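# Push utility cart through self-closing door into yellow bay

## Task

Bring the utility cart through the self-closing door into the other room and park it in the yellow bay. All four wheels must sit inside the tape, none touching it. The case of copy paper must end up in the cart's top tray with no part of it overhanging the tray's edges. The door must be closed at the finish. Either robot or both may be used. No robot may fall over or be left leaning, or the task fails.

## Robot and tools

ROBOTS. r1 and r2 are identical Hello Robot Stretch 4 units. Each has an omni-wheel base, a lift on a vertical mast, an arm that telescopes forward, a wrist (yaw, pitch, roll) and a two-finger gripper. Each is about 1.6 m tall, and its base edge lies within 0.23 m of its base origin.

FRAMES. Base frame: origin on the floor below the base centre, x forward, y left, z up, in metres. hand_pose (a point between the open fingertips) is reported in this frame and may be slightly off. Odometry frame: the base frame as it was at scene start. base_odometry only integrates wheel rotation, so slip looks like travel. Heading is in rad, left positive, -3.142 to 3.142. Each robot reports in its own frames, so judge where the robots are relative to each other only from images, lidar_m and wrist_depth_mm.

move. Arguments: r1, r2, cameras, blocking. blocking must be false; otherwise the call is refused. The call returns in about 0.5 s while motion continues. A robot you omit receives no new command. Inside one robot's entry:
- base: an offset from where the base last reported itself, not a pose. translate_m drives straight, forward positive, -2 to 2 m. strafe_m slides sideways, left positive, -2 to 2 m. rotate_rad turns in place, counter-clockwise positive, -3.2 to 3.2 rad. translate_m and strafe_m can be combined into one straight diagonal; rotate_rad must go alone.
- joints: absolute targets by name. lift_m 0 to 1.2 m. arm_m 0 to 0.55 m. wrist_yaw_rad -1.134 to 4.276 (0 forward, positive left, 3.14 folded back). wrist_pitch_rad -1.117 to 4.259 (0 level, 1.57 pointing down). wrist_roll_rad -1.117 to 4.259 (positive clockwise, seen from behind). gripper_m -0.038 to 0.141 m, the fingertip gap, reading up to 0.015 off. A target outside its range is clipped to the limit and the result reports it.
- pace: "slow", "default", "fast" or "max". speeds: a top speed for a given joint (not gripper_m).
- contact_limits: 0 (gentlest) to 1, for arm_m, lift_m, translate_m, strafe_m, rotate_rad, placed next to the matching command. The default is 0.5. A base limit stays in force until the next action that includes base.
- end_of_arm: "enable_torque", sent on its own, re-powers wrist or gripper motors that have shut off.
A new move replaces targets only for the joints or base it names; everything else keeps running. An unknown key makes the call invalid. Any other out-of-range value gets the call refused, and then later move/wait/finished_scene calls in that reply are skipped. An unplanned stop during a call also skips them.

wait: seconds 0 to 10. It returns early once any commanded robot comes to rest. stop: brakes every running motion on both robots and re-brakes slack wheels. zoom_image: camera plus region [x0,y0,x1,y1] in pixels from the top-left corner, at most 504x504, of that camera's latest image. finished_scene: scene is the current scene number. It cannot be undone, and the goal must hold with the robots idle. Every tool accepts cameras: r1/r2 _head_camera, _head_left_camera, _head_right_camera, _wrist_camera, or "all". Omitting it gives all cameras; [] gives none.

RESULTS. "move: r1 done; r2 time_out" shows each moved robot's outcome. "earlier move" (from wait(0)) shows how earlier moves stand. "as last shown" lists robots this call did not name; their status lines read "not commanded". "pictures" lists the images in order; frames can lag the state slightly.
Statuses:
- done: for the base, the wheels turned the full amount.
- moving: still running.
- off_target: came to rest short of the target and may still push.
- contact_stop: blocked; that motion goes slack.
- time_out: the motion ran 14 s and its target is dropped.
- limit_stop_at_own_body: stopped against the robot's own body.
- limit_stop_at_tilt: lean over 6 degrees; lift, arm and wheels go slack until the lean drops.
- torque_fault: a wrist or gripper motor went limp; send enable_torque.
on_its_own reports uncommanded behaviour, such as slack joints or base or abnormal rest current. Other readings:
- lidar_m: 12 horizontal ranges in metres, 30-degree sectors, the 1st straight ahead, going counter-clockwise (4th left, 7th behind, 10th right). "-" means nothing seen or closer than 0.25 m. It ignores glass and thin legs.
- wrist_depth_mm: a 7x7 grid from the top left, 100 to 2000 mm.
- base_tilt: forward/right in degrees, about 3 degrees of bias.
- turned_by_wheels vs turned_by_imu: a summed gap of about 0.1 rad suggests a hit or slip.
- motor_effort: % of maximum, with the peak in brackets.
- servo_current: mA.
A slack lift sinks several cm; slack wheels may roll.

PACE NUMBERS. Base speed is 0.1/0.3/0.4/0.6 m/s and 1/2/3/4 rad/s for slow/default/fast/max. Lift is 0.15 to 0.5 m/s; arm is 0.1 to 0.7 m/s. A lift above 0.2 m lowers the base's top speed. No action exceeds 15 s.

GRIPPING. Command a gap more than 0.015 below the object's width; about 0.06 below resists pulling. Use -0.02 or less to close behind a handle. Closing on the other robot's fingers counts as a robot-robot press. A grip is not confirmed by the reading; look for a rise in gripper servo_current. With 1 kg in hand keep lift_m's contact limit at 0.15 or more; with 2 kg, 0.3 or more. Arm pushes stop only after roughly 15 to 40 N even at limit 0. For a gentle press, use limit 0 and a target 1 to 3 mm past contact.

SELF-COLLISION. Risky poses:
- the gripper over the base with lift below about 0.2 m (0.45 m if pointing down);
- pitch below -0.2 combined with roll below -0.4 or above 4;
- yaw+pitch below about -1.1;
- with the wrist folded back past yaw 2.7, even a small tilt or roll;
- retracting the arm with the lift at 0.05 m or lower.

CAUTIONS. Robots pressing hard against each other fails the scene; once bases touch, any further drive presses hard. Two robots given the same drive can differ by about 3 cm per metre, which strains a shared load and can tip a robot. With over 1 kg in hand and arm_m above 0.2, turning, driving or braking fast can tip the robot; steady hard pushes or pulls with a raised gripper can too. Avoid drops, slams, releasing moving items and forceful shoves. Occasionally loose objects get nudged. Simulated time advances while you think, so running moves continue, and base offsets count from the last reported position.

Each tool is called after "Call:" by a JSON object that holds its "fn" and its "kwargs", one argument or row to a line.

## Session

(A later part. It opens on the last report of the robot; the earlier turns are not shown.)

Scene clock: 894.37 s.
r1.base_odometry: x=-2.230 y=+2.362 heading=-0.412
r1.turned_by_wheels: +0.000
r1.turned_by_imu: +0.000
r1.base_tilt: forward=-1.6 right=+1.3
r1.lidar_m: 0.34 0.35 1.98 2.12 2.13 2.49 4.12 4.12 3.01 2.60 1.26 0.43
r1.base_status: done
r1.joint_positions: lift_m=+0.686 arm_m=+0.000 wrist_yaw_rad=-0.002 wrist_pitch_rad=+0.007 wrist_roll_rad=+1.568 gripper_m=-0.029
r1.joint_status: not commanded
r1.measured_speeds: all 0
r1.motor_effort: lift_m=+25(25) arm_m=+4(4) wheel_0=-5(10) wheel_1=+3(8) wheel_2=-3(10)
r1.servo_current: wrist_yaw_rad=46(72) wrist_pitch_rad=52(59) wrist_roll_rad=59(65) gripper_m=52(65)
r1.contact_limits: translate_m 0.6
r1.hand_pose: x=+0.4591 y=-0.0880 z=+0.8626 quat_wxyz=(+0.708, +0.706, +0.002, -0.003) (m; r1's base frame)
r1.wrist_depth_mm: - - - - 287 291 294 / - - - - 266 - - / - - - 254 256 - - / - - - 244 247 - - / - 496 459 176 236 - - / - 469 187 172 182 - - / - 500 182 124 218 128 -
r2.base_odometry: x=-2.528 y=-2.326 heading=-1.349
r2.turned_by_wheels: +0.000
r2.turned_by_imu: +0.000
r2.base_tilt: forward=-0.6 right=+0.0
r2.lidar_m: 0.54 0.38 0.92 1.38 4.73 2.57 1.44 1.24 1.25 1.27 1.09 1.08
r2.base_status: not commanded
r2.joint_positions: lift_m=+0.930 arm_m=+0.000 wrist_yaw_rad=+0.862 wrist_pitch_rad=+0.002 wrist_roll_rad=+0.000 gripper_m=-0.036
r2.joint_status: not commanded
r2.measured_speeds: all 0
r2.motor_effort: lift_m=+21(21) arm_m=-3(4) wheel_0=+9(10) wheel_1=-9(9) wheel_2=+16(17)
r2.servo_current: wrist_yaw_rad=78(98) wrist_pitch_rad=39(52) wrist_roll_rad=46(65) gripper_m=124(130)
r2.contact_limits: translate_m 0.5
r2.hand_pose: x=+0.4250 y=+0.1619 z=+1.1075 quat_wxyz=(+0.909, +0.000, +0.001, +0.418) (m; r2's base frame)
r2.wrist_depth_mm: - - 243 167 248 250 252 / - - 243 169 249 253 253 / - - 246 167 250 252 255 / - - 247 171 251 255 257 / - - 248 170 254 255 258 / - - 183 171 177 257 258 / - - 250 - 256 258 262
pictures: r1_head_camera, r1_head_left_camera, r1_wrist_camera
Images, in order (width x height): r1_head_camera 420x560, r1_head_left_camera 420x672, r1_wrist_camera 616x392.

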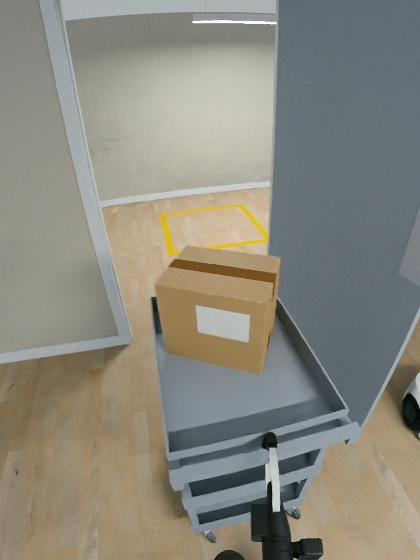

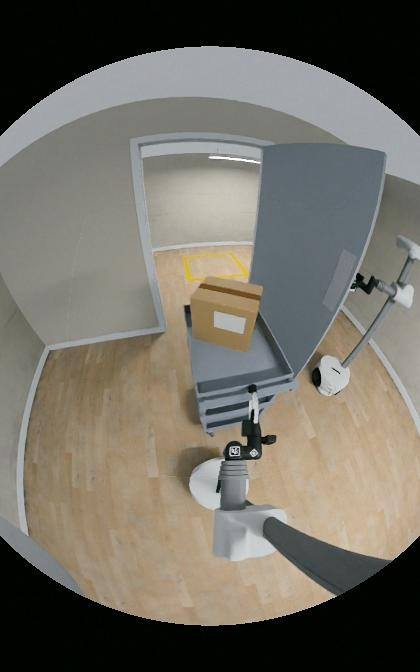

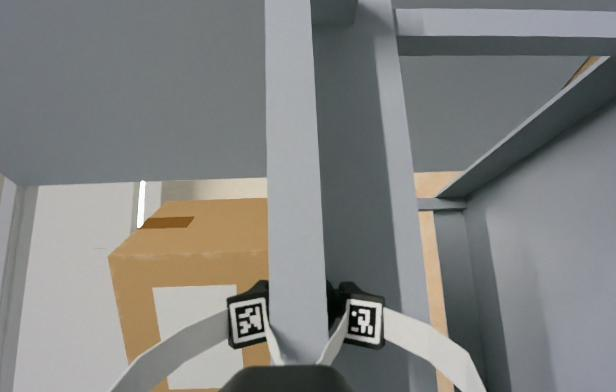

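Call:
{"fn": "move", "kwargs": {
  "blocking": false,
  "r1": {"base":{"translate_m":0.2,"strafe_m":0.18},"pace":"slow","contact_limits":{"translate_m":0.6}},
  "cameras": []
}}

Call:
{"fn": "wait", "kwargs": {
  "seconds": 6,
  "cameras": ["r1_head_camera","r1_wrist_camera"]
}}

Scene clock: 904.07 s.
move: r1 moving
r1.base_odometry: x=-2.218 y=+2.366 heading=-0.413
r1.turned_by_wheels: -0.001
r1.turned_by_imu: -0.001
r1.base_tilt: forward=-1.6 right=+1.3
r1.lidar_m: 0.33 0.35 1.97 2.12 2.10 2.48 4.14 4.12 3.02 2.61 1.28 0.45
r1.base_status: translate_m moving; strafe_m moving
r1.joint_positions: lift_m=+0.686 arm_m=+0.000 wrist_yaw_rad=-0.002 wrist_pitch_rad=+0.007 wrist_roll_rad=+1.568 gripper_m=-0.029
r1.joint_status: not commanded
r1.measured_speeds: translate_m=+0.038 strafe_m=+0.034 rotate_rad=+0.000 lift_m=+0.000 arm_m=+0.000 wrist_yaw_rad=+0.000 wrist_pitch_rad=+0.000 wrist_roll_rad=+0.000
r1.motor_effort: lift_m=+25(25) arm_m=+4(4) wheel_0=-7(9) wheel_1=+5(7) wheel_2=-7(8)
r1.servo_current: wrist_yaw_rad=59(59) wrist_pitch_rad=46(52) wrist_roll_rad=39(59) gripper_m=52(59)
r1.contact_limits: translate_m 0.6
r1.hand_pose: x=+0.4591 y=-0.0880 z=+0.8626 quat_wxyz=(+0.708, +0.706, +0.002, -0.003) (m; r1's base frame)
r1.wrist_depth_mm: - - - - 286 293 296 / - - - 202 267 - - / - - - 253 256 - - / - - - 244 246 - - / - 492 459 176 237 - - / - 466 187 172 181 - - / - 500 182 124 217 128 -
r2: as last shown
r2.lidar_m: 0.51 0.39 0.92 1.40 4.74 2.57 1.46 1.24 1.24 1.26 1.09 1.06
r2.motor_effort: lift_m=+21(21) arm_m=-4(4) wheel_0=+9(9) wheel_1=-9(9) wheel_2=+16(16)
r2.servo_current: wrist_yaw_rad=72(85) wrist_pitch_rad=39(46) wrist_roll_rad=39(52) gripper_m=124(130)
r2.contact_limits: translate_m 0.5
r2.wrist_depth_mm: - - 243 166 248 251 253 / - - 245 169 248 252 254 / - - 246 167 251 253 255 / - - 246 170 251 254 258 / - 1255 248 170 253 256 259 / - - 183 171 177 257 259 / - - 250 - 256 257 262
pictures: none
No camera images: "cameras" was empty.

Scene clock: 907.50 s.
earlier move: r1 done
r1.base_odometry: x=-1.975 y=+2.446 heading=-0.413
r1.turned_by_wheels: +0.000
r1.turned_by_imu: +0.000
r1.base_tilt: forward=-1.6 right=+1.3
r1.lidar_m: 0.36 0.38 1.71 1.97 1.98 2.37 4.15 4.35 3.17 2.74 1.10 0.42
r1.base_status: done
r1.joint_positions: lift_m=+0.686 arm_m=+0.000 wrist_yaw_rad=-0.002 wrist_pitch_rad=+0.007 wrist_roll_rad=+1.568 gripper_m=-0.029
r1.joint_status: not commanded
r1.measured_speeds: all 0
r1.motor_effort: lift_m=+25(25) arm_m=+4(4) wheel_0=-6(9) wheel_1=+1(8) wheel_2=-2(8)
r1.servo_current: wrist_yaw_rad=46(78) wrist_pitch_rad=59(65) wrist_roll_rad=33(72) gripper_m=52(59)
r1.contact_limits: translate_m 0.6
r1.hand_pose: x=+0.4591 y=-0.0880 z=+0.8626 quat_wxyz=(+0.708, +0.706, +0.002, -0.003) (m; r1's base frame)
r1.wrist_depth_mm: - - - 251 253 277 - / - - - 246 248 - - / - - - 240 242 842 - / - - 517 236 238 - - / - 469 466 172 232 - - / - 512 187 177 181 - - / - - 182 128 224 128 -
r2.base_odometry: x=-2.528 y=-2.326 heading=-1.349
r2.turned_by_wheels: +0.000
r2.turned_by_imu: +0.000
r2.base_tilt: forward=-0.6 right=+0.0
r2.lidar_m: 0.52 0.39 1.07 4.07 4.71 2.57 1.46 1.25 1.25 1.27 1.07 1.07
r2.base_status: not commanded
r2.joint_positions: lift_m=+0.930 arm_m=+0.000 wrist_yaw_rad=+0.862 wrist_pitch_rad=+0.002 wrist_roll_rad=+0.000 gripper_m=-0.036
r2.joint_status: not commanded
r2.measured_speeds: all 0
r2.motor_effort: lift_m=+20(21) arm_m=-4(4) wheel_0=+9(10) wheel_1=-9(10) wheel_2=+16(17)
r2.servo_current: wrist_yaw_rad=85(98) wrist_pitch_rad=39(46) wrist_roll_rad=52(59) gripper_m=130(130)
r2.contact_limits: translate_m 0.5
r2.hand_pose: x=+0.4250 y=+0.1619 z=+1.1075 quat_wxyz=(+0.909, +0.000, +0.001, +0.418) (m; r2's base frame)
r2.wrist_depth_mm: - - 243 166 247 251 253 / - - 245 170 249 252 254 / - - 244 167 249 253 255 / - - 246 171 252 254 257 / - - 248 169 253 255 258 / - - 183 171 178 257 260 / - - 250 - 256 258 263
wait: 3.43 of 6 s (r1 has come to rest)
pictures: r1_head_camera, r1_wrist_camera
Images, in order (width x height): r1_head_camera 420x560, r1_wrist_camera 616x392.

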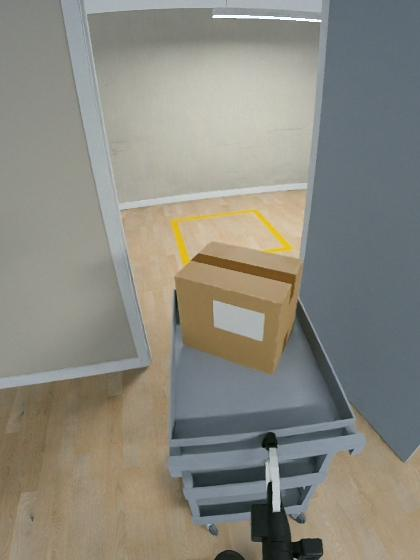

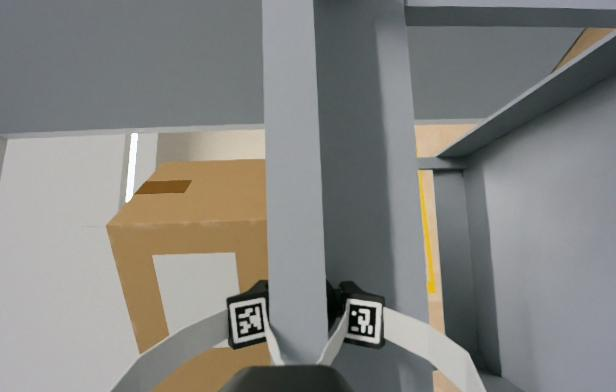

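Call:
{"fn": "move", "kwargs": {
  "blocking": false,
  "r1": {"base":{"translate_m":0.3,"strafe_m":0.04},"pace":"slow","contact_limits":{"translate_m":0.6}},
  "cameras": []
}}

Call:
{"fn": "wait", "kwargs": {
  "seconds": 6,
  "cameras": ["r1_head_camera","r1_wrist_camera"]
}}

Scene clock: 915.80 s.
move: r1 moving
r1.base_odometry: x=-1.963 y=+2.443 heading=-0.412
r1.turned_by_wheels: +0.000
r1.turned_by_imu: +0.000
r1.base_tilt: forward=-1.6 right=+1.3
r1.lidar_m: 0.38 0.38 1.68 1.98 1.98 2.32 4.21 4.35 3.17 2.74 1.10 0.44
r1.base_status: translate_m moving; strafe_m moving
r1.joint_positions: lift_m=+0.686 arm_m=+0.000 wrist_yaw_rad=-0.002 wrist_pitch_rad=+0.007 wrist_roll_rad=+1.568 gripper_m=-0.029
r1.joint_status: not commanded
r1.measured_speeds: translate_m=+0.049 strafe_m=+0.007 rotate_rad=+0.002 lift_m=+0.000 arm_m=+0.000 wrist_yaw_rad=+0.000 wrist_pitch_rad=+0.000 wrist_roll_rad=+0.000
r1.motor_effort: lift_m=+25(25) arm_m=+4(4) wheel_0=+6(6) wheel_1=+5(7) wheel_2=-6(9)
r1.servo_current: wrist_yaw_rad=52(65) wrist_pitch_rad=46(59) wrist_roll_rad=52(59) gripper_m=52(59)
r1.contact_limits: translate_m 0.6
r1.hand_pose: x=+0.4591 y=-0.0880 z=+0.8626 quat_wxyz=(+0.708, +0.706, +0.002, -0.003) (m; r1's base frame)
r1.wrist_depth_mm: - - - 250 252 - 1060 / - - - 245 247 - - / - - - 239 242 831 - / - - 521 235 236 - - / - 469 466 173 234 - - / - 517 205 175 183 - - / - - 183 128 224 128 -
r2: as last shown
r2.lidar_m: 0.53 0.39 1.08 4.08 4.72 2.61 1.46 1.24 1.25 1.28 1.08 1.10
r2.motor_effort: lift_m=+21(21) arm_m=-4(4) wheel_0=+9(9) wheel_1=-9(9) wheel_2=+16(16)
r2.servo_current: wrist_yaw_rad=72(78) wrist_pitch_rad=46(46) wrist_roll_rad=52(52) gripper_m=117(124)
r2.contact_limits: translate_m 0.5
r2.wrist_depth_mm: - - 243 166 248 250 252 / - - 245 169 249 252 254 / - - 246 167 250 253 254 / - - 246 171 252 255 257 / - - 248 170 254 256 258 / - - 183 171 178 257 259 / - - 250 - 257 259 262
pictures: none
No camera images: "cameras" was empty.

Scene clock: 919.60 s.
earlier move: r1 done
r1.base_odometry: x=-1.684 y=+2.363 heading=-0.412
r1.turned_by_wheels: +0.000
r1.turned_by_imu: +0.001
r1.base_tilt: forward=-1.6 right=+1.2
r1.lidar_m: 0.35 0.36 1.36 2.01 2.03 2.38 - 4.66 3.12 1.26 0.97 0.45
r1.base_status: done
r1.joint_positions: lift_m=+0.686 arm_m=+0.000 wrist_yaw_rad=-0.001 wrist_pitch_rad=+0.007 wrist_roll_rad=+1.568 gripper_m=-0.029
r1.joint_status: not commanded
r1.measured_speeds: all 0
r1.motor_effort: lift_m=+25(25) arm_m=+4(4) wheel_0=+6(10) wheel_1=+3(8) wheel_2=+0(9)
r1.servo_current: wrist_yaw_rad=46(65) wrist_pitch_rad=46(59) wrist_roll_rad=52(65) gripper_m=52(59)
r1.contact_limits: translate_m 0.6
r1.hand_pose: x=+0.4592 y=-0.0876 z=+0.8626 quat_wxyz=(+0.708, +0.706, +0.002, -0.003) (m; r1's base frame)
r1.wrist_depth_mm: - - - - 277 282 298 / - - - 256 262 1661 1118 / - - - 249 251 1808 - / - - 609 240 244 - - / - 459 466 176 237 - - / - 480 208 177 185 - - / - 500 182 - 220 128 -
r2.base_odometry: x=-2.528 y=-2.326 heading=-1.349
r2.turned_by_wheels: +0.000
r2.turned_by_imu: +0.001
r2.base_tilt: forward=-0.6 right=+0.0
r2.lidar_m: 0.50 0.38 1.24 4.09 4.74 2.59 1.47 1.26 1.26 1.27 1.08 1.09
r2.base_status: not commanded
r2.joint_positions: lift_m=+0.930 arm_m=+0.000 wrist_yaw_rad=+0.862 wrist_pitch_rad=+0.002 wrist_roll_rad=+0.000 gripper_m=-0.036
r2.joint_status: not commanded
r2.measured_speeds: all 0
r2.motor_effort: lift_m=+20(21) arm_m=-4(4) wheel_0=+9(10) wheel_1=-9(10) wheel_2=+16(17)
r2.servo_current: wrist_yaw_rad=85(91) wrist_pitch_rad=39(52) wrist_roll_rad=52(59) gripper_m=124(130)
r2.contact_limits: translate_m 0.5
r2.hand_pose: x=+0.4250 y=+0.1619 z=+1.1075 quat_wxyz=(+0.909, +0.000, +0.001, +0.418) (m; r2's base frame)
r2.wrist_depth_mm: - - 243 166 247 251 253 / - - 244 169 249 252 254 / - - 245 168 250 252 255 / - - 247 171 252 254 256 / - - 248 170 253 255 259 / - - 183 171 178 257 259 / - - 251 - 256 259 262
wait: 3.80 of 6 s (r1 has come to rest)
pictures: r1_head_camera, r1_wrist_camera
Images, in order (width x height): r1_head_camera 420x560, r1_wrist_camera 616x392.

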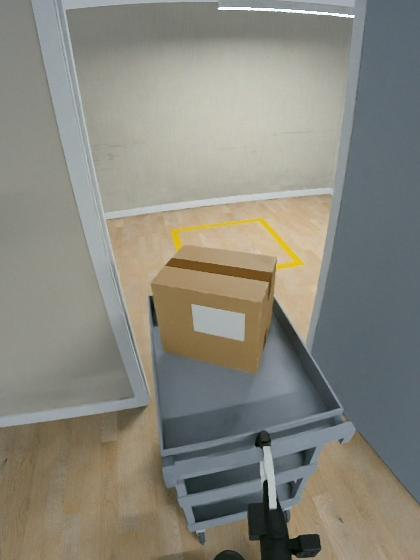

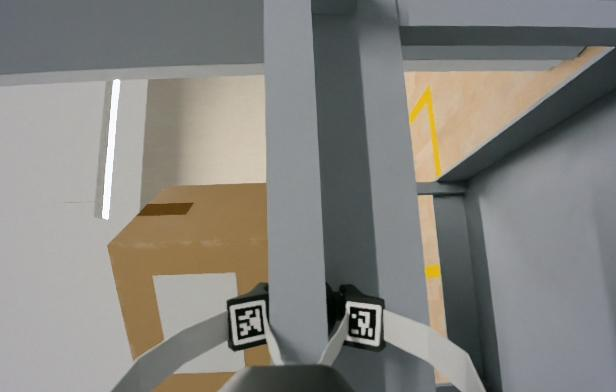

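Call:
{"fn": "move", "kwargs": {
  "blocking": false,
  "r1": {"base":{"translate_m":0.3,"strafe_m":0.12},"pace":"slow","contact_limits":{"translate_m":0.6}},
  "cameras": []
}}

Call:
{"fn": "wait", "kwargs": {
  "seconds": 6,
  "cameras": ["r1_head_camera","r1_wrist_camera","r1_head_left_camera"]
}}

Scene clock: 930.47 s.
move: r1 moving
r1.base_odometry: x=-1.670 y=+2.363 heading=-0.412
r1.turned_by_wheels: +0.000
r1.turned_by_imu: +0.000
r1.base_tilt: forward=-1.6 right=+1.3
r1.lidar_m: 0.33 0.34 1.33 2.00 2.02 2.37 - 4.68 3.13 1.24 0.96 0.42
r1.base_status: translate_m moving; strafe_m moving
r1.joint_positions: lift_m=+0.686 arm_m=+0.000 wrist_yaw_rad=-0.001 wrist_pitch_rad=+0.007 wrist_roll_rad=+1.568 gripper_m=-0.029
r1.joint_status: not commanded
r1.measured_speeds: translate_m=+0.050 strafe_m=+0.020 rotate_rad=+0.000 lift_m=+0.000 arm_m=+0.000 wrist_yaw_rad=+0.000 wrist_pitch_rad=+0.000 wrist_roll_rad=+0.000
r1.motor_effort: lift_m=+25(25) arm_m=+4(4) wheel_0=+3(7) wheel_1=+5(7) wheel_2=-8(8)
r1.servo_current: wrist_yaw_rad=46(72) wrist_pitch_rad=59(59) wrist_roll_rad=59(59) gripper_m=59(59)
r1.contact_limits: translate_m 0.6
r1.hand_pose: x=+0.4592 y=-0.0876 z=+0.8626 quat_wxyz=(+0.708, +0.706, +0.002, -0.003) (m; r1's base frame)
r1.wrist_depth_mm: - - - - 279 285 286 / - - - 256 262 1661 1182 / - - - 251 252 1808 - / - - 634 241 244 - - / - 466 466 176 236 - - / - 480 206 176 183 - - / - 492 182 125 220 128 -
r2: as last shown
r2.turned_by_imu: +0.000
r2.lidar_m: 0.54 0.39 1.26 4.08 4.71 2.57 1.44 1.21 1.26 1.27 1.09 1.07
r2.motor_effort: lift_m=+21(21) arm_m=-4(4) wheel_0=+9(9) wheel_1=-9(10) wheel_2=+16(16)
r2.servo_current: wrist_yaw_rad=78(85) wrist_pitch_rad=46(46) wrist_roll_rad=46(59) gripper_m=117(130)
r2.contact_limits: translate_m 0.5
r2.wrist_depth_mm: - - 242 166 248 251 253 / - - 244 169 250 252 254 / - - 246 167 251 252 255 / - - 248 171 251 255 256 / - - 247 170 252 255 258 / - - 183 171 178 258 259 / - - 251 - 256 258 262
pictures: none
No camera images: "cameras" was empty.

Scene clock: 934.40 s.
earlier move: r1 done
r1.base_odometry: x=-1.361 y=+2.353 heading=-0.412
r1.turned_by_wheels: +0.000
r1.turned_by_imu: +0.000
r1.base_tilt: forward=-1.6 right=+1.3
r1.lidar_m: 0.35 0.36 0.99 1.80 1.98 2.32 4.19 4.98 3.17 0.99 0.96 0.45
r1.base_status: done
r1.joint_positions: lift_m=+0.686 arm_m=+0.000 wrist_yaw_rad=-0.001 wrist_pitch_rad=+0.007 wrist_roll_rad=+1.568 gripper_m=-0.029
r1.joint_status: not commanded
r1.measured_speeds: all 0
r1.motor_effort: lift_m=+25(25) arm_m=+4(4) wheel_0=+2(7) wheel_1=+4(8) wheel_2=-1(9)
r1.servo_current: wrist_yaw_rad=46(72) wrist_pitch_rad=46(59) wrist_roll_rad=33(72) gripper_m=52(59)
r1.contact_limits: translate_m 0.6
r1.hand_pose: x=+0.4592 y=-0.0877 z=+0.8626 quat_wxyz=(+0.708, +0.706, +0.002, -0.003) (m; r1's base frame)
r1.wrist_depth_mm: - - - - 296 304 306 / - - - - 281 1576 1182 / - - - - 262 1708 - / - - - 246 248 854 - / - 564 480 179 237 - - / - 462 204 177 182 - - / - 488 183 - 216 128 -
r2.base_odometry: x=-2.528 y=-2.326 heading=-1.349
r2.turned_by_wheels: +0.000
r2.turned_by_imu: +0.001
r2.base_tilt: forward=-0.6 right=+0.0
r2.lidar_m: 0.54 0.39 3.50 4.09 4.73 2.56 1.46 1.24 1.24 1.28 1.09 1.08
r2.base_status: not commanded
r2.joint_positions: lift_m=+0.930 arm_m=+0.000 wrist_yaw_rad=+0.862 wrist_pitch_rad=+0.002 wrist_roll_rad=+0.000 gripper_m=-0.036
r2.joint_status: not commanded
r2.measured_speeds: all 0
r2.motor_effort: lift_m=+21(21) arm_m=-3(4) wheel_0=+9(10) wheel_1=-9(10) wheel_2=+16(17)
r2.servo_current: wrist_yaw_rad=72(91) wrist_pitch_rad=46(52) wrist_roll_rad=52(65) gripper_m=117(137)
r2.contact_limits: translate_m 0.5
r2.hand_pose: x=+0.4250 y=+0.1619 z=+1.1075 quat_wxyz=(+0.909, +0.000, +0.001, +0.418) (m; r2's base frame)
r2.wrist_depth_mm: - - 242 166 247 250 254 / - - 245 169 249 251 254 / - - 244 168 251 253 256 / - - 247 171 252 255 256 / - - 249 170 253 256 257 / - - 183 171 178 257 259 / - - 250 - 256 258 260
wait: 3.93 of 6 s (r1 has come to rest)
pictures: r1_head_camera, r1_head_left_camera, r1_wrist_camera
Images, in order (width x height): r1_head_camera 420x560, r1_head_left_camera 420x672, r1_wrist_camera 616x392.

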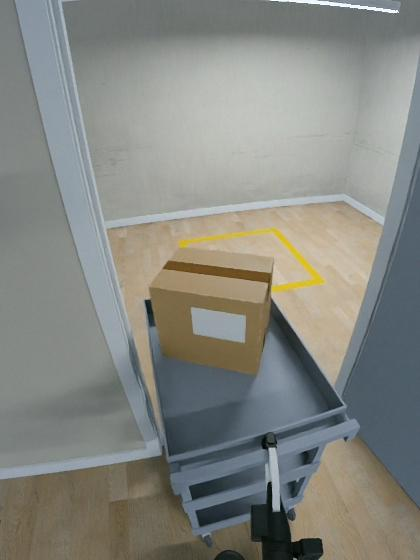

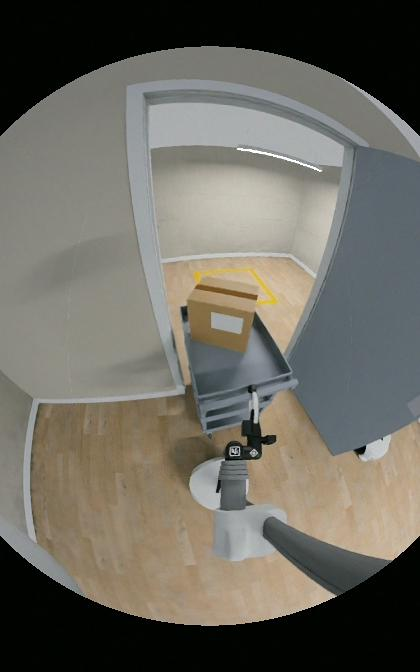

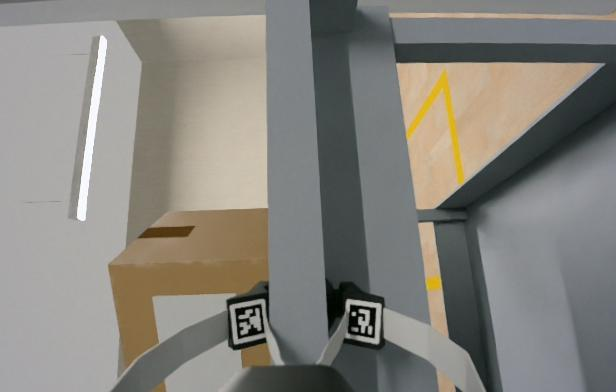

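Call:
{"fn": "zoom_image", "kwargs": {
  "camera": "r1_head_left_camera",
  "region": [120, 240, 370, 460]
}}

Call:
{"fn": "move", "kwargs": {
  "blocking": false,
  "cameras": ["r1_head_right_camera", "r2_head_camera", "r2_head_left_camera"]
}}

Scaled by 2.016 from the camera's 420x672 image, which has a finer 600x960 frame.

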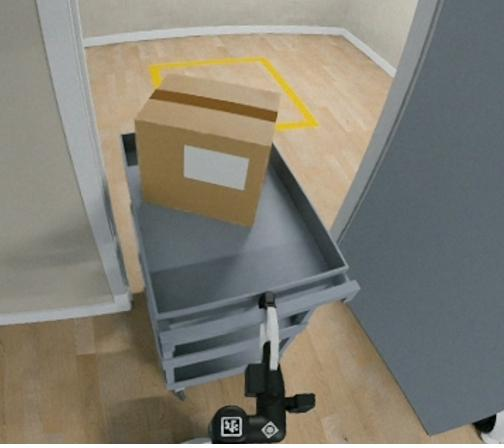

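Scene clock: 953.47 s.
r1.base_odometry: x=-1.361 y=+2.353 heading=-0.412
r1.turned_by_wheels: +0.000
r1.turned_by_imu: +0.000
r1.base_tilt: forward=-1.6 right=+1.3
r1.lidar_m: 0.33 0.35 1.00 1.78 1.98 2.32 4.17 4.98 3.15 0.98 0.96 0.45
r1.base_status: done
r1.joint_positions: lift_m=+0.686 arm_m=+0.000 wrist_yaw_rad=-0.001 wrist_pitch_rad=+0.007 wrist_roll_rad=+1.568 gripper_m=-0.029
r1.joint_status: not commanded
r1.measured_speeds: all 0
r1.motor_effort: lift_m=+25(25) arm_m=+4(4) wheel_0=+2(7) wheel_1=+4(8) wheel_2=-1(9)
r1.servo_current: wrist_yaw_rad=52(72) wrist_pitch_rad=52(59) wrist_roll_rad=52(72) gripper_m=52(59)
r1.contact_limits: translate_m 0.6
r1.hand_pose: x=+0.4592 y=-0.0877 z=+0.8626 quat_wxyz=(+0.708, +0.706, +0.002, -0.003) (m; r1's base frame)
r1.wrist_depth_mm: - - - - 296 301 306 / - - - - 281 1576 1205 / - - - - 260 1661 - / - - - 247 248 842 - / - 574 477 179 237 - - / - 462 206 177 182 - - / - 477 182 - 216 128 -
r2.base_odometry: x=-2.528 y=-2.326 heading=-1.349
r2.turned_by_wheels: +0.000
r2.turned_by_imu: +0.000
r2.base_tilt: forward=-0.6 right=+0.0
r2.lidar_m: 0.52 0.38 3.49 4.10 4.71 2.55 1.48 1.24 1.25 1.26 1.07 1.09
r2.base_status: not commanded
r2.joint_positions: lift_m=+0.930 arm_m=+0.000 wrist_yaw_rad=+0.862 wrist_pitch_rad=+0.002 wrist_roll_rad=+0.000 gripper_m=-0.036
r2.joint_status: not commanded
r2.measured_speeds: all 0
r2.motor_effort: lift_m=+21(21) arm_m=-4(4) wheel_0=+9(10) wheel_1=-9(10) wheel_2=+16(17)
r2.servo_current: wrist_yaw_rad=78(91) wrist_pitch_rad=46(52) wrist_roll_rad=52(65) gripper_m=124(137)
r2.contact_limits: translate_m 0.5
r2.hand_pose: x=+0.4250 y=+0.1619 z=+1.1075 quat_wxyz=(+0.909, +0.000, +0.001, +0.418) (m; r2's base frame)
r2.wrist_depth_mm: - - 242 166 248 250 252 / - - 243 170 250 252 254 / - - 244 167 250 254 254 / - - 247 170 252 253 257 / - - 249 169 254 256 257 / - - 183 171 178 257 259 / - - 250 - 256 257 260
pictures: r1_head_right_camera, r2_head_camera, r2_head_left_camera
Images, in order (width x height): r1_head_right_camera 420x672, r2_head_camera 420x560, r2_head_left_camera 420x672.

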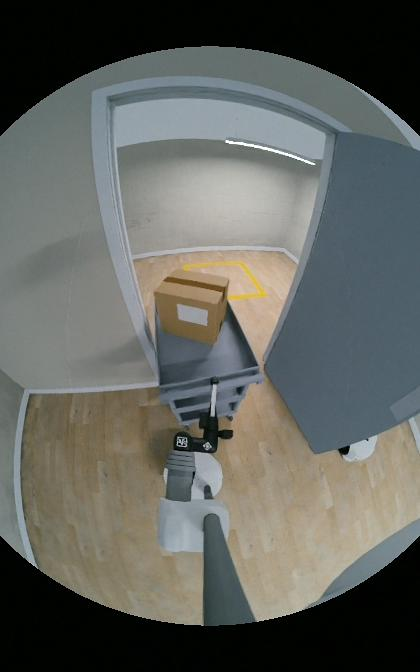

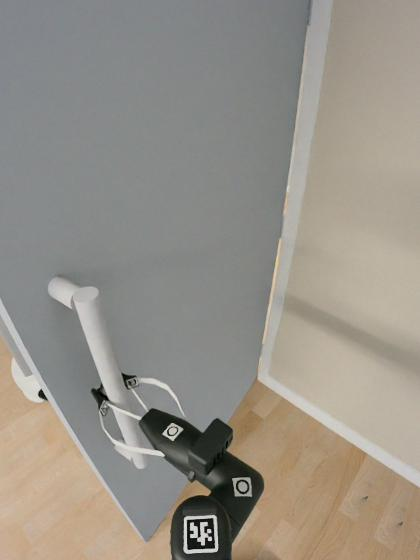

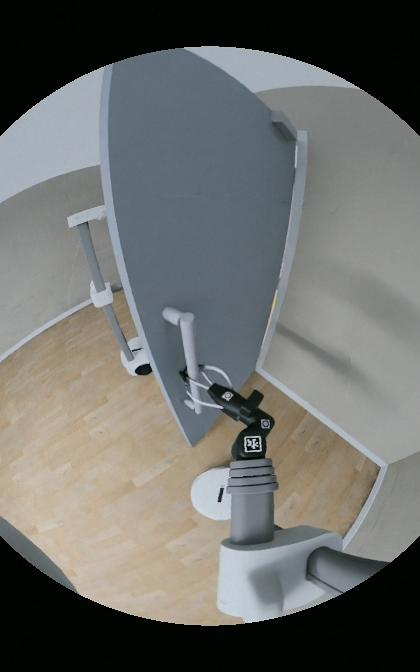

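Call:
{"fn": "move", "kwargs": {
  "blocking": false,
  "r1": {"base":{"rotate_rad":0.1},"pace":"slow","contact_limits":{"rotate_rad":0.6}},
  "cameras": []
}}

Call:
{"fn": "wait", "kwargs": {
  "seconds": 3,
  "cameras": []
}}

Call:
{"fn": "move", "kwargs": {
  "blocking": false,
  "r1": {"base":{"translate_m":0.2,"strafe_m":-0.02},"pace":"slow","contact_limits":{"translate_m":0.6}},
  "cameras": []
}}

Call:
{"fn": "wait", "kwargs": {
  "seconds": 5,
  "cameras": ["r1_head_camera","r1_wrist_camera","r1_head_left_camera"]
}}

Scene clock: 1002.27 s.
move: r1 moving
r1.base_odometry: x=-1.361 y=+2.353 heading=-0.321
r1.turned_by_wheels: +0.091
r1.turned_by_imu: +0.091
r1.base_tilt: forward=-1.6 right=+1.2
r1.lidar_m: 0.34 0.39 1.06 1.97 2.00 2.47 - 4.68 3.01 0.98 0.95 0.44
r1.base_status: rotate_rad moving
r1.joint_positions: lift_m=+0.686 arm_m=+0.000 wrist_yaw_rad=-0.004 wrist_pitch_rad=+0.008 wrist_roll_rad=+1.568 gripper_m=-0.029
r1.joint_status: not commanded
r1.measured_speeds: translate_m=+0.002 strafe_m=+0.002 rotate_rad=+0.149 lift_m=+0.000 arm_m=+0.000 wrist_yaw_rad=+0.043 wrist_pitch_rad=+0.001 wrist_roll_rad=+0.000
r1.motor_effort: lift_m=+25(25) arm_m=+4(4) wheel_0=-6(11) wheel_1=-3(7) wheel_2=-2(11)
r1.servo_current: wrist_yaw_rad=46(72) wrist_pitch_rad=52(52) wrist_roll_rad=52(59) gripper_m=52(59)
r1.contact_limits: rotate_rad 0.6
r1.hand_pose: x=+0.4590 y=-0.0884 z=+0.8625 quat_wxyz=(+0.708, +0.706, +0.001, -0.004) (m; r1's base frame)
r1.wrist_depth_mm: - - - 257 263 289 1060 / - - - 252 254 1618 1205 / - - - 244 246 1661 - / - - 564 237 240 - - / - 466 462 175 235 - - / - 500 187 177 182 - - / - - 182 125 222 136 -
r2: as last shown
r2.lidar_m: 0.51 0.39 3.50 4.06 4.72 2.58 1.46 1.25 1.25 1.26 1.08 1.07
r2.motor_effort: lift_m=+21(21) arm_m=-4(4) wheel_0=+9(9) wheel_1=-9(9) wheel_2=+16(16)
r2.servo_current: wrist_yaw_rad=72(91) wrist_pitch_rad=33(46) wrist_roll_rad=52(52) gripper_m=124(130)
r2.contact_limits: translate_m 0.5
r2.wrist_depth_mm: - - 242 166 246 251 253 / - - 244 170 248 252 253 / - - 246 168 251 254 255 / - - 247 171 252 254 256 / - - 249 170 254 254 257 / - - 183 171 178 257 259 / - - 250 - 256 257 262
pictures: none
No camera images: "cameras" was empty.

Scene clock: 1002.77 s.
earlier move: r1 done
r1.base_odometry: x=-1.361 y=+2.353 heading=-0.312
r1.turned_by_wheels: +0.009
r1.turned_by_imu: +0.009
r1.base_tilt: forward=-1.6 right=+1.3
r1.lidar_m: 0.38 0.36 1.06 1.98 2.00 2.49 - 4.65 3.00 0.96 0.97 0.44
r1.base_status: done
r1.joint_positions: lift_m=+0.686 arm_m=+0.000 wrist_yaw_rad=+0.002 wrist_pitch_rad=+0.008 wrist_roll_rad=+1.568 gripper_m=-0.029
r1.joint_status: not commanded
r1.measured_speeds: all 0
r1.motor_effort: lift_m=+25(25) arm_m=-4(4) wheel_0=-3(11) wheel_1=-2(7) wheel_2=+2(11)
r1.servo_current: wrist_yaw_rad=52(72) wrist_pitch_rad=46(59) wrist_roll_rad=52(65) gripper_m=59(59)
r1.contact_limits: rotate_rad 0.6
r1.hand_pose: x=+0.4595 y=-0.0867 z=+0.8625 quat_wxyz=(+0.708, +0.706, +0.004, -0.002) (m; r1's base frame)
r1.wrist_depth_mm: - - - 245 247 1464 1160 / - - - 242 244 1618 - / - - - 237 240 - - / - 564 496 176 236 - - / - 477 469 173 233 - - / - 517 207 176 182 - - / - - 183 - 225 129 -
r2.base_odometry: x=-2.528 y=-2.326 heading=-1.349
r2.turned_by_wheels: +0.000
r2.turned_by_imu: +0.000
r2.base_tilt: forward=-0.6 right=+0.0
r2.lidar_m: 0.53 0.38 3.48 4.08 4.72 2.56 1.48 1.25 1.25 1.27 1.09 1.08
r2.base_status: not commanded
r2.joint_positions: lift_m=+0.930 arm_m=+0.000 wrist_yaw_rad=+0.862 wrist_pitch_rad=+0.002 wrist_roll_rad=+0.000 gripper_m=-0.036
r2.joint_status: not commanded
r2.measured_speeds: all 0
r2.motor_effort: lift_m=+21(21) arm_m=-3(4) wheel_0=+9(10) wheel_1=-9(9) wheel_2=+16(16)
r2.servo_current: wrist_yaw_rad=72(91) wrist_pitch_rad=46(46) wrist_roll_rad=46(52) gripper_m=124(130)
r2.contact_limits: translate_m 0.5
r2.hand_pose: x=+0.4250 y=+0.1619 z=+1.1075 quat_wxyz=(+0.909, +0.000, +0.001, +0.418) (m; r2's base frame)
r2.wrist_depth_mm: - - 242 166 248 251 253 / - - 243 169 249 252 253 / - - 245 168 251 253 256 / - - 247 171 252 255 256 / - - 248 169 254 256 258 / - - 183 171 178 258 259 / - - 251 - 256 257 260
wait: 0.50 of 3 s (r1 has come to rest)
pictures: none
No camera images: "cameras" was empty.

Scene clock: 1003.27 s.
move: r1 moving
r1.base_odometry: x=-1.350 y=+2.348 heading=-0.311
r1.turned_by_wheels: +0.001
r1.turned_by_imu: +0.000
r1.base_tilt: forward=-1.6 right=+1.3
r1.lidar_m: 0.36 0.38 1.07 1.97 1.99 2.50 - 4.60 2.98 0.97 0.95 0.41
r1.base_status: translate_m moving; strafe_m moving
r1.joint_positions: lift_m=+0.686 arm_m=+0.000 wrist_yaw_rad=+0.002 wrist_pitch_rad=+0.008 wrist_roll_rad=+1.568 gripper_m=-0.029
r1.joint_status: not commanded
r1.measured_speeds: translate_m=+0.049 strafe_m=-0.005 rotate_rad=+0.001 lift_m=+0.000 arm_m=+0.000 wrist_yaw_rad=+0.000 wrist_pitch_rad=+0.000 wrist_roll_rad=+0.000
r1.motor_effort: lift_m=+25(25) arm_m=+2(4) wheel_0=+8(8) wheel_1=+6(6) wheel_2=-8(9)
r1.servo_current: wrist_yaw_rad=72(72) wrist_pitch_rad=52(52) wrist_roll_rad=59(65) gripper_m=52(59)
r1.contact_limits: translate_m 0.6
r1.hand_pose: x=+0.4595 y=-0.0867 z=+0.8625 quat_wxyz=(+0.708, +0.706, +0.004, -0.002) (m; r1's base frame)
r1.wrist_depth_mm: - - - 253 254 1464 1118 / - - - 246 249 1618 1229 / - - - 242 242 1661 - / - - 517 236 237 - - / - 473 462 174 234 - - / - 508 210 176 182 - - / - - 182 125 224 128 -
r2: as last shown
r2.lidar_m: 0.55 0.40 3.49 4.08 4.72 2.57 1.47 1.25 1.24 1.25 1.08 1.06
r2.motor_effort: lift_m=+20(21) arm_m=-3(4) wheel_0=+9(9) wheel_1=-9(9) wheel_2=+16(16)
r2.servo_current: wrist_yaw_rad=78(91) wrist_pitch_rad=39(46) wrist_roll_rad=46(46) gripper_m=124(124)
r2.contact_limits: translate_m 0.5
r2.wrist_depth_mm: - - 243 166 248 251 252 / - - 243 169 249 253 253 / - - 246 167 250 254 254 / - - 247 170 251 255 256 / - - 249 169 252 256 258 / - - 183 171 178 257 259 / - - 251 - 256 258 260
pictures: none
No camera images: "cameras" was empty.

Scene clock: 1006.07 s.
earlier move: r1 done
r1.base_odometry: x=-1.177 y=+2.273 heading=-0.311
r1.turned_by_wheels: +0.000
r1.turned_by_imu: +0.000
r1.base_tilt: forward=-1.6 right=+1.3
r1.lidar_m: 0.34 0.34 0.79 1.69 2.05 2.56 - 4.54 1.40 0.88 0.87 0.44
r1.base_status: done
r1.joint_positions: lift_m=+0.686 arm_m=+0.000 wrist_yaw_rad=+0.001 wrist_pitch_rad=+0.008 wrist_roll_rad=+1.568 gripper_m=-0.029
r1.joint_status: not commanded
r1.measured_speeds: all 0
r1.motor_effort: lift_m=+25(25) arm_m=+4(4) wheel_0=+5(10) wheel_1=+4(6) wheel_2=-2(9)
r1.servo_current: wrist_yaw_rad=46(72) wrist_pitch_rad=46(59) wrist_roll_rad=39(72) gripper_m=59(65)
r1.contact_limits: translate_m 0.6
r1.hand_pose: x=+0.4594 y=-0.0871 z=+0.8625 quat_wxyz=(+0.708, +0.706, +0.003, -0.002) (m; r1's base frame)
r1.wrist_depth_mm: - - - - 281 287 296 / - - - 258 264 1661 1205 / - - - 251 252 1808 - / - - 634 242 245 - - / - 466 466 177 237 - - / - 480 209 177 184 - - / - - 183 - 220 128 -
r2.base_odometry: x=-2.528 y=-2.326 heading=-1.349
r2.turned_by_wheels: +0.000
r2.turned_by_imu: +0.000
r2.base_tilt: forward=-0.6 right=+0.0
r2.lidar_m: 0.53 0.39 3.48 4.07 4.70 2.54 1.49 1.25 1.25 1.25 1.06 1.08
r2.base_status: not commanded
r2.joint_positions: lift_m=+0.930 arm_m=+0.000 wrist_yaw_rad=+0.862 wrist_pitch_rad=+0.002 wrist_roll_rad=+0.000 gripper_m=-0.036
r2.joint_status: not commanded
r2.measured_speeds: all 0
r2.motor_effort: lift_m=+21(21) arm_m=-4(4) wheel_0=+9(10) wheel_1=-9(9) wheel_2=+16(17)
r2.servo_current: wrist_yaw_rad=85(91) wrist_pitch_rad=39(52) wrist_roll_rad=46(59) gripper_m=124(130)
r2.contact_limits: translate_m 0.5
r2.hand_pose: x=+0.4250 y=+0.1619 z=+1.1075 quat_wxyz=(+0.909, +0.000, +0.001, +0.418) (m; r2's base frame)
r2.wrist_depth_mm: - - 242 166 248 250 253 / - - 244 169 248 251 254 / - - 246 168 250 253 255 / - - 246 171 252 253 256 / - - 249 169 253 256 258 / - - 183 171 178 257 259 / - - 250 - 256 257 262
wait: 2.80 of 5 s (r1 has come to rest)
pictures: r1_head_camera, r1_head_left_camera, r1_wrist_camera
Images, in order (width x height): r1_head_camera 420x560, r1_head_left_camera 420x672, r1_wrist_camera 616x392.

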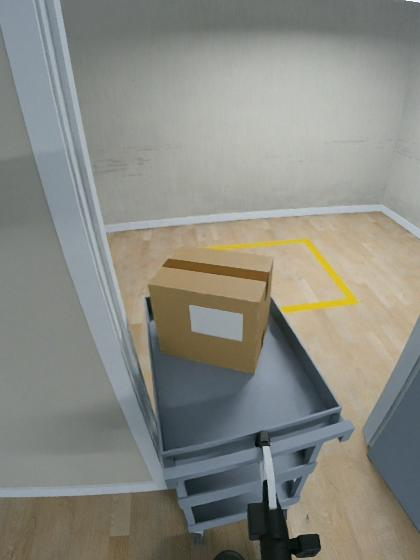

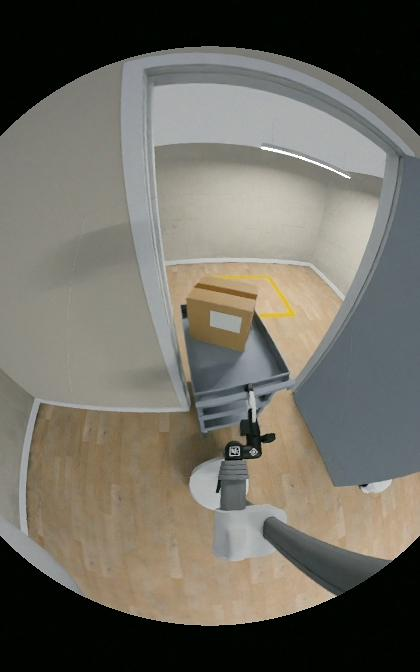

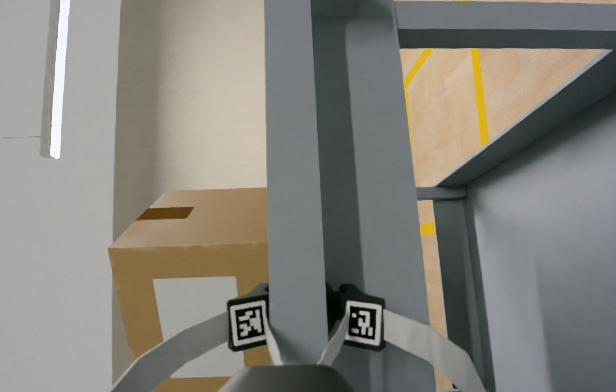

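Call:
{"fn": "zoom_image", "kwargs": {
  "camera": "r1_head_left_camera",
  "region": [130, 270, 330, 450]
}}

Call:
{"fn": "zoom_image", "kwargs": {
  "camera": "r1_head_camera",
  "region": [90, 260, 290, 560]
}}

Scaled by 2.520 from the camera's 420x672 image, which has a finer 600x960 frame.

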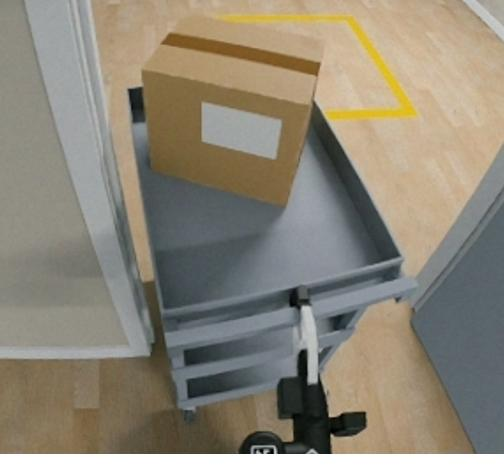

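Scaled by 1.680 from the camera's 420x560 image, which has a finer 600x800 frame.

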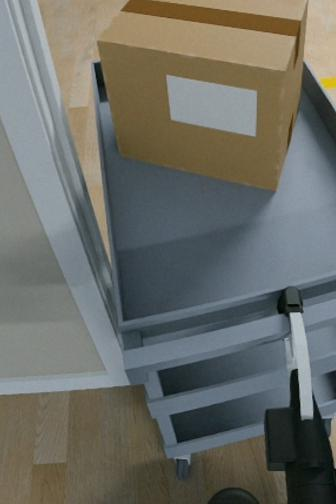

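Call:
{"fn": "move", "kwargs": {
  "blocking": false,
  "r1": {"base":{"translate_m":-0.442,"strafe_m":-0.084},"pace":"slow","contact_limits":{"translate_m":0.6}},
  "cameras": []
}}

Call:
{"fn": "wait", "kwargs": {
  "seconds": 8,
  "cameras": ["r1_head_camera"]
}}

Call:
{"fn": "move", "kwargs": {
  "blocking": false,
  "r1": {"base":{"rotate_rad":0.24},"pace":"slow","contact_limits":{"rotate_rad":0.6}},
  "cameras": []
}}

Call:
{"fn": "wait", "kwargs": {
  "seconds": 3,
  "cameras": ["r1_head_camera","r1_wrist_camera"]
}}

Scene clock: 1044.90 s.
move: r1 moving
r1.base_odometry: x=-1.189 y=+2.274 heading=-0.311
r1.turned_by_wheels: +0.000
r1.turned_by_imu: +0.000
r1.base_tilt: forward=-1.6 right=+1.3
r1.lidar_m: 0.33 0.35 0.86 1.73 2.00 2.56 - 4.52 1.42 0.89 0.87 0.45
r1.base_status: translate_m moving; strafe_m moving
r1.joint_positions: lift_m=+0.686 arm_m=+0.000 wrist_yaw_rad=+0.001 wrist_pitch_rad=+0.008 wrist_roll_rad=+1.568 gripper_m=-0.029
r1.joint_status: not commanded
r1.measured_speeds: translate_m=-0.049 strafe_m=-0.009 rotate_rad=-0.002 lift_m=+0.000 arm_m=+0.000 wrist_yaw_rad=+0.005 wrist_pitch_rad=+0.000 wrist_roll_rad=+0.000
r1.motor_effort: lift_m=+25(25) arm_m=-2(4) wheel_0=-1(4) wheel_1=-5(6) wheel_2=+9(10)
r1.servo_current: wrist_yaw_rad=46(65) wrist_pitch_rad=52(59) wrist_roll_rad=46(59) gripper_m=59(59)
r1.contact_limits: translate_m 0.6
r1.hand_pose: x=+0.4594 y=-0.0870 z=+0.8625 quat_wxyz=(+0.708, +0.706, +0.003, -0.002) (m; r1's base frame)
r1.wrist_depth_mm: - - - - 281 283 297 / - - - 258 264 1661 1160 / - - - 250 253 1808 - / - - 621 242 245 - - / - 462 459 177 236 - - / - 480 211 175 184 - - / - - 183 127 222 - -
r2: as last shown
r2.lidar_m: 0.54 0.38 3.50 4.08 4.73 2.57 1.45 1.25 1.23 1.27 1.06 1.07
r2.motor_effort: lift_m=+21(21) arm_m=-3(4) wheel_0=+9(9) wheel_1=-9(9) wheel_2=+16(16)
r2.servo_current: wrist_yaw_rad=78(91) wrist_pitch_rad=33(46) wrist_roll_rad=52(59) gripper_m=124(124)
r2.contact_limits: translate_m 0.5
r2.wrist_depth_mm: - - 243 166 247 250 252 / - - 243 169 249 251 255 / - - 245 167 251 253 255 / - - 247 171 251 254 256 / - - 248 169 254 256 258 / - - 183 171 178 257 259 / - - 250 - 257 257 262
pictures: none
No camera images: "cameras" was empty.

Scene clock: 1050.17 s.
earlier move: r1 done
r1.base_odometry: x=-1.623 y=+2.328 heading=-0.312
r1.turned_by_wheels: -0.001
r1.turned_by_imu: -0.001
r1.base_tilt: forward=-1.6 right=+1.3
r1.lidar_m: 0.36 0.37 1.38 2.03 2.07 2.57 - 4.52 2.94 0.95 0.94 0.44
r1.base_status: done
r1.joint_positions: lift_m=+0.686 arm_m=+0.000 wrist_yaw_rad=+0.001 wrist_pitch_rad=+0.008 wrist_roll_rad=+1.568 gripper_m=-0.029
r1.joint_status: not commanded
r1.measured_speeds: all 0
r1.motor_effort: lift_m=+25(25) arm_m=-4(4) wheel_0=-4(9) wheel_1=-4(8) wheel_2=+1(11)
r1.servo_current: wrist_yaw_rad=52(65) wrist_pitch_rad=52(59) wrist_roll_rad=52(65) gripper_m=52(59)
r1.contact_limits: translate_m 0.6
r1.hand_pose: x=+0.4594 y=-0.0872 z=+0.8624 quat_wxyz=(+0.708, +0.706, +0.003, -0.002) (m; r1's base frame)
r1.wrist_depth_mm: - - - - 279 286 301 / - - - 255 260 1661 1182 / - - - 249 250 1863 - / - - 597 240 244 - - / - 462 462 176 236 - - / - 480 187 176 181 - - / - 517 183 125 221 128 -
r2.base_odometry: x=-2.528 y=-2.326 heading=-1.349
r2.turned_by_wheels: +0.000
r2.turned_by_imu: +0.001
r2.base_tilt: forward=-0.6 right=+0.0
r2.lidar_m: 0.51 0.37 1.23 4.08 4.72 2.58 1.46 1.27 1.25 1.26 1.06 1.08
r2.base_status: not commanded
r2.joint_positions: lift_m=+0.930 arm_m=+0.000 wrist_yaw_rad=+0.862 wrist_pitch_rad=+0.002 wrist_roll_rad=+0.000 gripper_m=-0.036
r2.joint_status: not commanded
r2.measured_speeds: all 0
r2.motor_effort: lift_m=+21(21) arm_m=-4(4) wheel_0=+9(10) wheel_1=-9(10) wheel_2=+16(17)
r2.servo_current: wrist_yaw_rad=78(98) wrist_pitch_rad=46(46) wrist_roll_rad=39(65) gripper_m=117(130)
r2.contact_limits: translate_m 0.5
r2.hand_pose: x=+0.4250 y=+0.1619 z=+1.1075 quat_wxyz=(+0.909, +0.000, +0.001, +0.418) (m; r2's base frame)
r2.wrist_depth_mm: - - 242 165 247 251 252 / - - 244 169 249 252 255 / - - 245 168 251 252 256 / - - 247 171 251 255 255 / - - 248 170 253 255 258 / - - 183 171 177 258 260 / - - 249 - 255 257 260
wait: 5.27 of 8 s (r1 has come to rest)
pictures: r1_head_camera
Images, in order (width x height): r1_head_camera 420x560.

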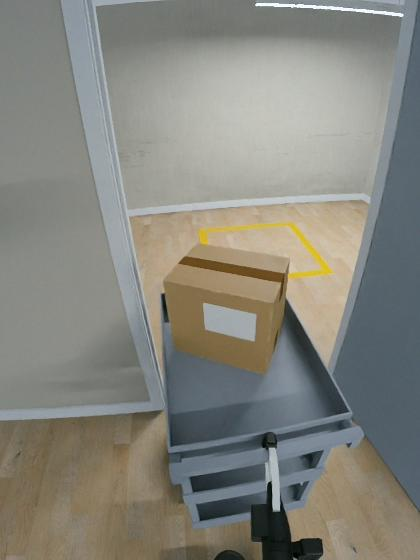

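Scene clock: 1050.67 s.
move: r1 moving
r1.base_odometry: x=-1.623 y=+2.328 heading=-0.187
r1.turned_by_wheels: +0.125
r1.turned_by_imu: +0.125
r1.base_tilt: forward=-1.6 right=+1.3
r1.lidar_m: 0.38 0.41 1.55 2.04 2.12 2.83 - 3.91 2.83 0.95 0.93 0.43
r1.base_status: rotate_rad moving
r1.joint_positions: lift_m=+0.686 arm_m=+0.000 wrist_yaw_rad=-0.006 wrist_pitch_rad=+0.008 wrist_roll_rad=+1.568 gripper_m=-0.029
r1.joint_status: not commanded
r1.measured_speeds: translate_m=+0.001 strafe_m=-0.001 rotate_rad=+0.482 lift_m=+0.000 arm_m=+0.000 wrist_yaw_rad=+0.000 wrist_pitch_rad=+0.000 wrist_roll_rad=+0.000
r1.motor_effort: lift_m=+25(25) arm_m=-3(4) wheel_0=-11(12) wheel_1=-4(9) wheel_2=-8(11)
r1.servo_current: wrist_yaw_rad=65(65) wrist_pitch_rad=52(52) wrist_roll_rad=59(72) gripper_m=59(59)
r1.contact_limits: rotate_rad 0.6
r1.hand_pose: x=+0.4588 y=-0.0890 z=+0.8624 quat_wxyz=(+0.708, +0.706, +0.001, -0.005) (m; r1's base frame)
r1.wrist_depth_mm: - - - 240 241 1708 1205 / - - - 236 238 1756 - / - - 640 235 236 - - / - 492 462 173 235 - - / - 484 477 171 232 - - / - - 185 176 181 - - / - - 179 128 228 128 -
r2: as last shown
r2.turned_by_imu: +0.000
r2.lidar_m: 0.54 0.40 1.21 4.06 4.72 2.58 1.46 1.25 1.25 1.26 1.09 1.09
r2.motor_effort: lift_m=+21(21) arm_m=-3(4) wheel_0=+9(10) wheel_1=-9(9) wheel_2=+17(17)
r2.servo_current: wrist_yaw_rad=65(98) wrist_pitch_rad=46(46) wrist_roll_rad=46(59) gripper_m=117(130)
r2.contact_limits: translate_m 0.5
r2.wrist_depth_mm: - - 242 166 248 250 253 / - - 244 169 249 251 254 / - - 246 167 252 253 255 / - - 248 171 252 254 256 / - - 248 170 253 256 258 / - - 184 171 177 257 260 / - - 249 - 256 258 260
pictures: none
No camera images: "cameras" was empty.

Scene clock: 1051.43 s.
earlier move: r1 done
r1.base_odometry: x=-1.623 y=+2.328 heading=-0.072
r1.turned_by_wheels: +0.114
r1.turned_by_imu: +0.115
r1.base_tilt: forward=-1.6 right=+1.3
r1.lidar_m: 0.41 0.47 1.73 2.04 2.20 3.24 - 3.52 2.73 0.95 0.96 0.40
r1.base_status: done
r1.joint_positions: lift_m=+0.686 arm_m=+0.000 wrist_yaw_rad=-0.003 wrist_pitch_rad=+0.008 wrist_roll_rad=+1.568 gripper_m=-0.029
r1.joint_status: not commanded
r1.measured_speeds: all 0
r1.motor_effort: lift_m=+25(25) arm_m=-3(4) wheel_0=-2(12) wheel_1=-3(9) wheel_2=-2(11)
r1.servo_current: wrist_yaw_rad=59(65) wrist_pitch_rad=46(59) wrist_roll_rad=52(72) gripper_m=59(59)
r1.contact_limits: rotate_rad 0.6
r1.hand_pose: x=+0.4590 y=-0.0882 z=+0.8624 quat_wxyz=(+0.708, +0.706, +0.002, -0.004) (m; r1's base frame)
r1.wrist_depth_mm: - - - 145 202 - - / - - 530 148 206 - - / - 442 442 152 212 - - / - 480 473 157 219 - - / - - 549 161 225 - - / - - 186 168 181 - - / - - 159 - 240 128 -
r2.base_odometry: x=-2.528 y=-2.326 heading=-1.349
r2.turned_by_wheels: +0.000
r2.turned_by_imu: +0.000
r2.base_tilt: forward=-0.6 right=+0.0
r2.lidar_m: 0.53 0.38 1.23 4.06 4.70 2.55 1.47 1.26 1.27 1.25 1.09 1.09
r2.base_status: not commanded
r2.joint_positions: lift_m=+0.930 arm_m=+0.000 wrist_yaw_rad=+0.862 wrist_pitch_rad=+0.002 wrist_roll_rad=+0.000 gripper_m=-0.036
r2.joint_status: not commanded
r2.measured_speeds: all 0
r2.motor_effort: lift_m=+21(21) arm_m=-3(4) wheel_0=+9(10) wheel_1=-9(9) wheel_2=+16(17)
r2.servo_current: wrist_yaw_rad=72(98) wrist_pitch_rad=46(46) wrist_roll_rad=52(59) gripper_m=117(130)
r2.contact_limits: translate_m 0.5
r2.hand_pose: x=+0.4250 y=+0.1620 z=+1.1075 quat_wxyz=(+0.909, +0.000, +0.001, +0.418) (m; r2's base frame)
r2.wrist_depth_mm: - - 242 166 247 251 253 / - - 244 170 249 252 254 / - - 245 168 250 253 255 / - - 246 171 251 255 257 / - - 248 169 253 255 258 / - - 183 171 177 256 259 / - - 250 - 256 257 260
wait: 0.77 of 3 s (r1 has come to rest)
pictures: r1_head_camera, r1_wrist_camera
Images, in order (width x height): r1_head_camera 420x560, r1_wrist_camera 616x392.

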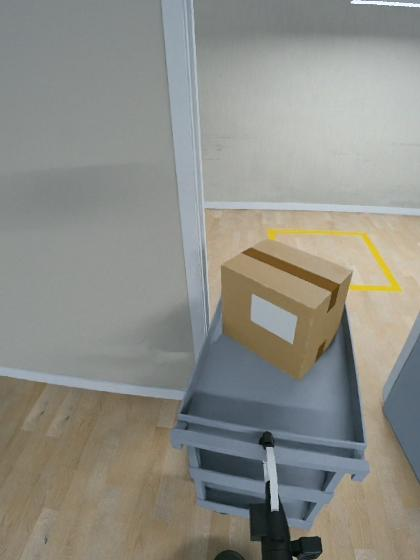

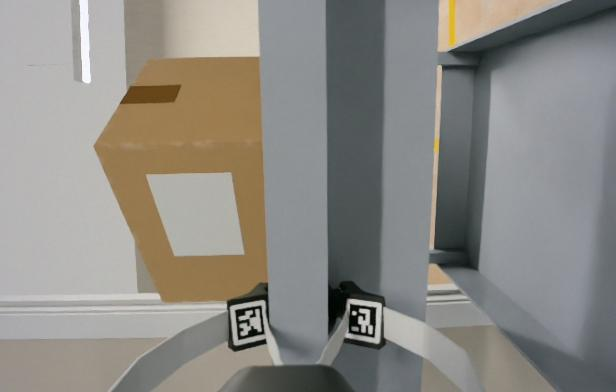

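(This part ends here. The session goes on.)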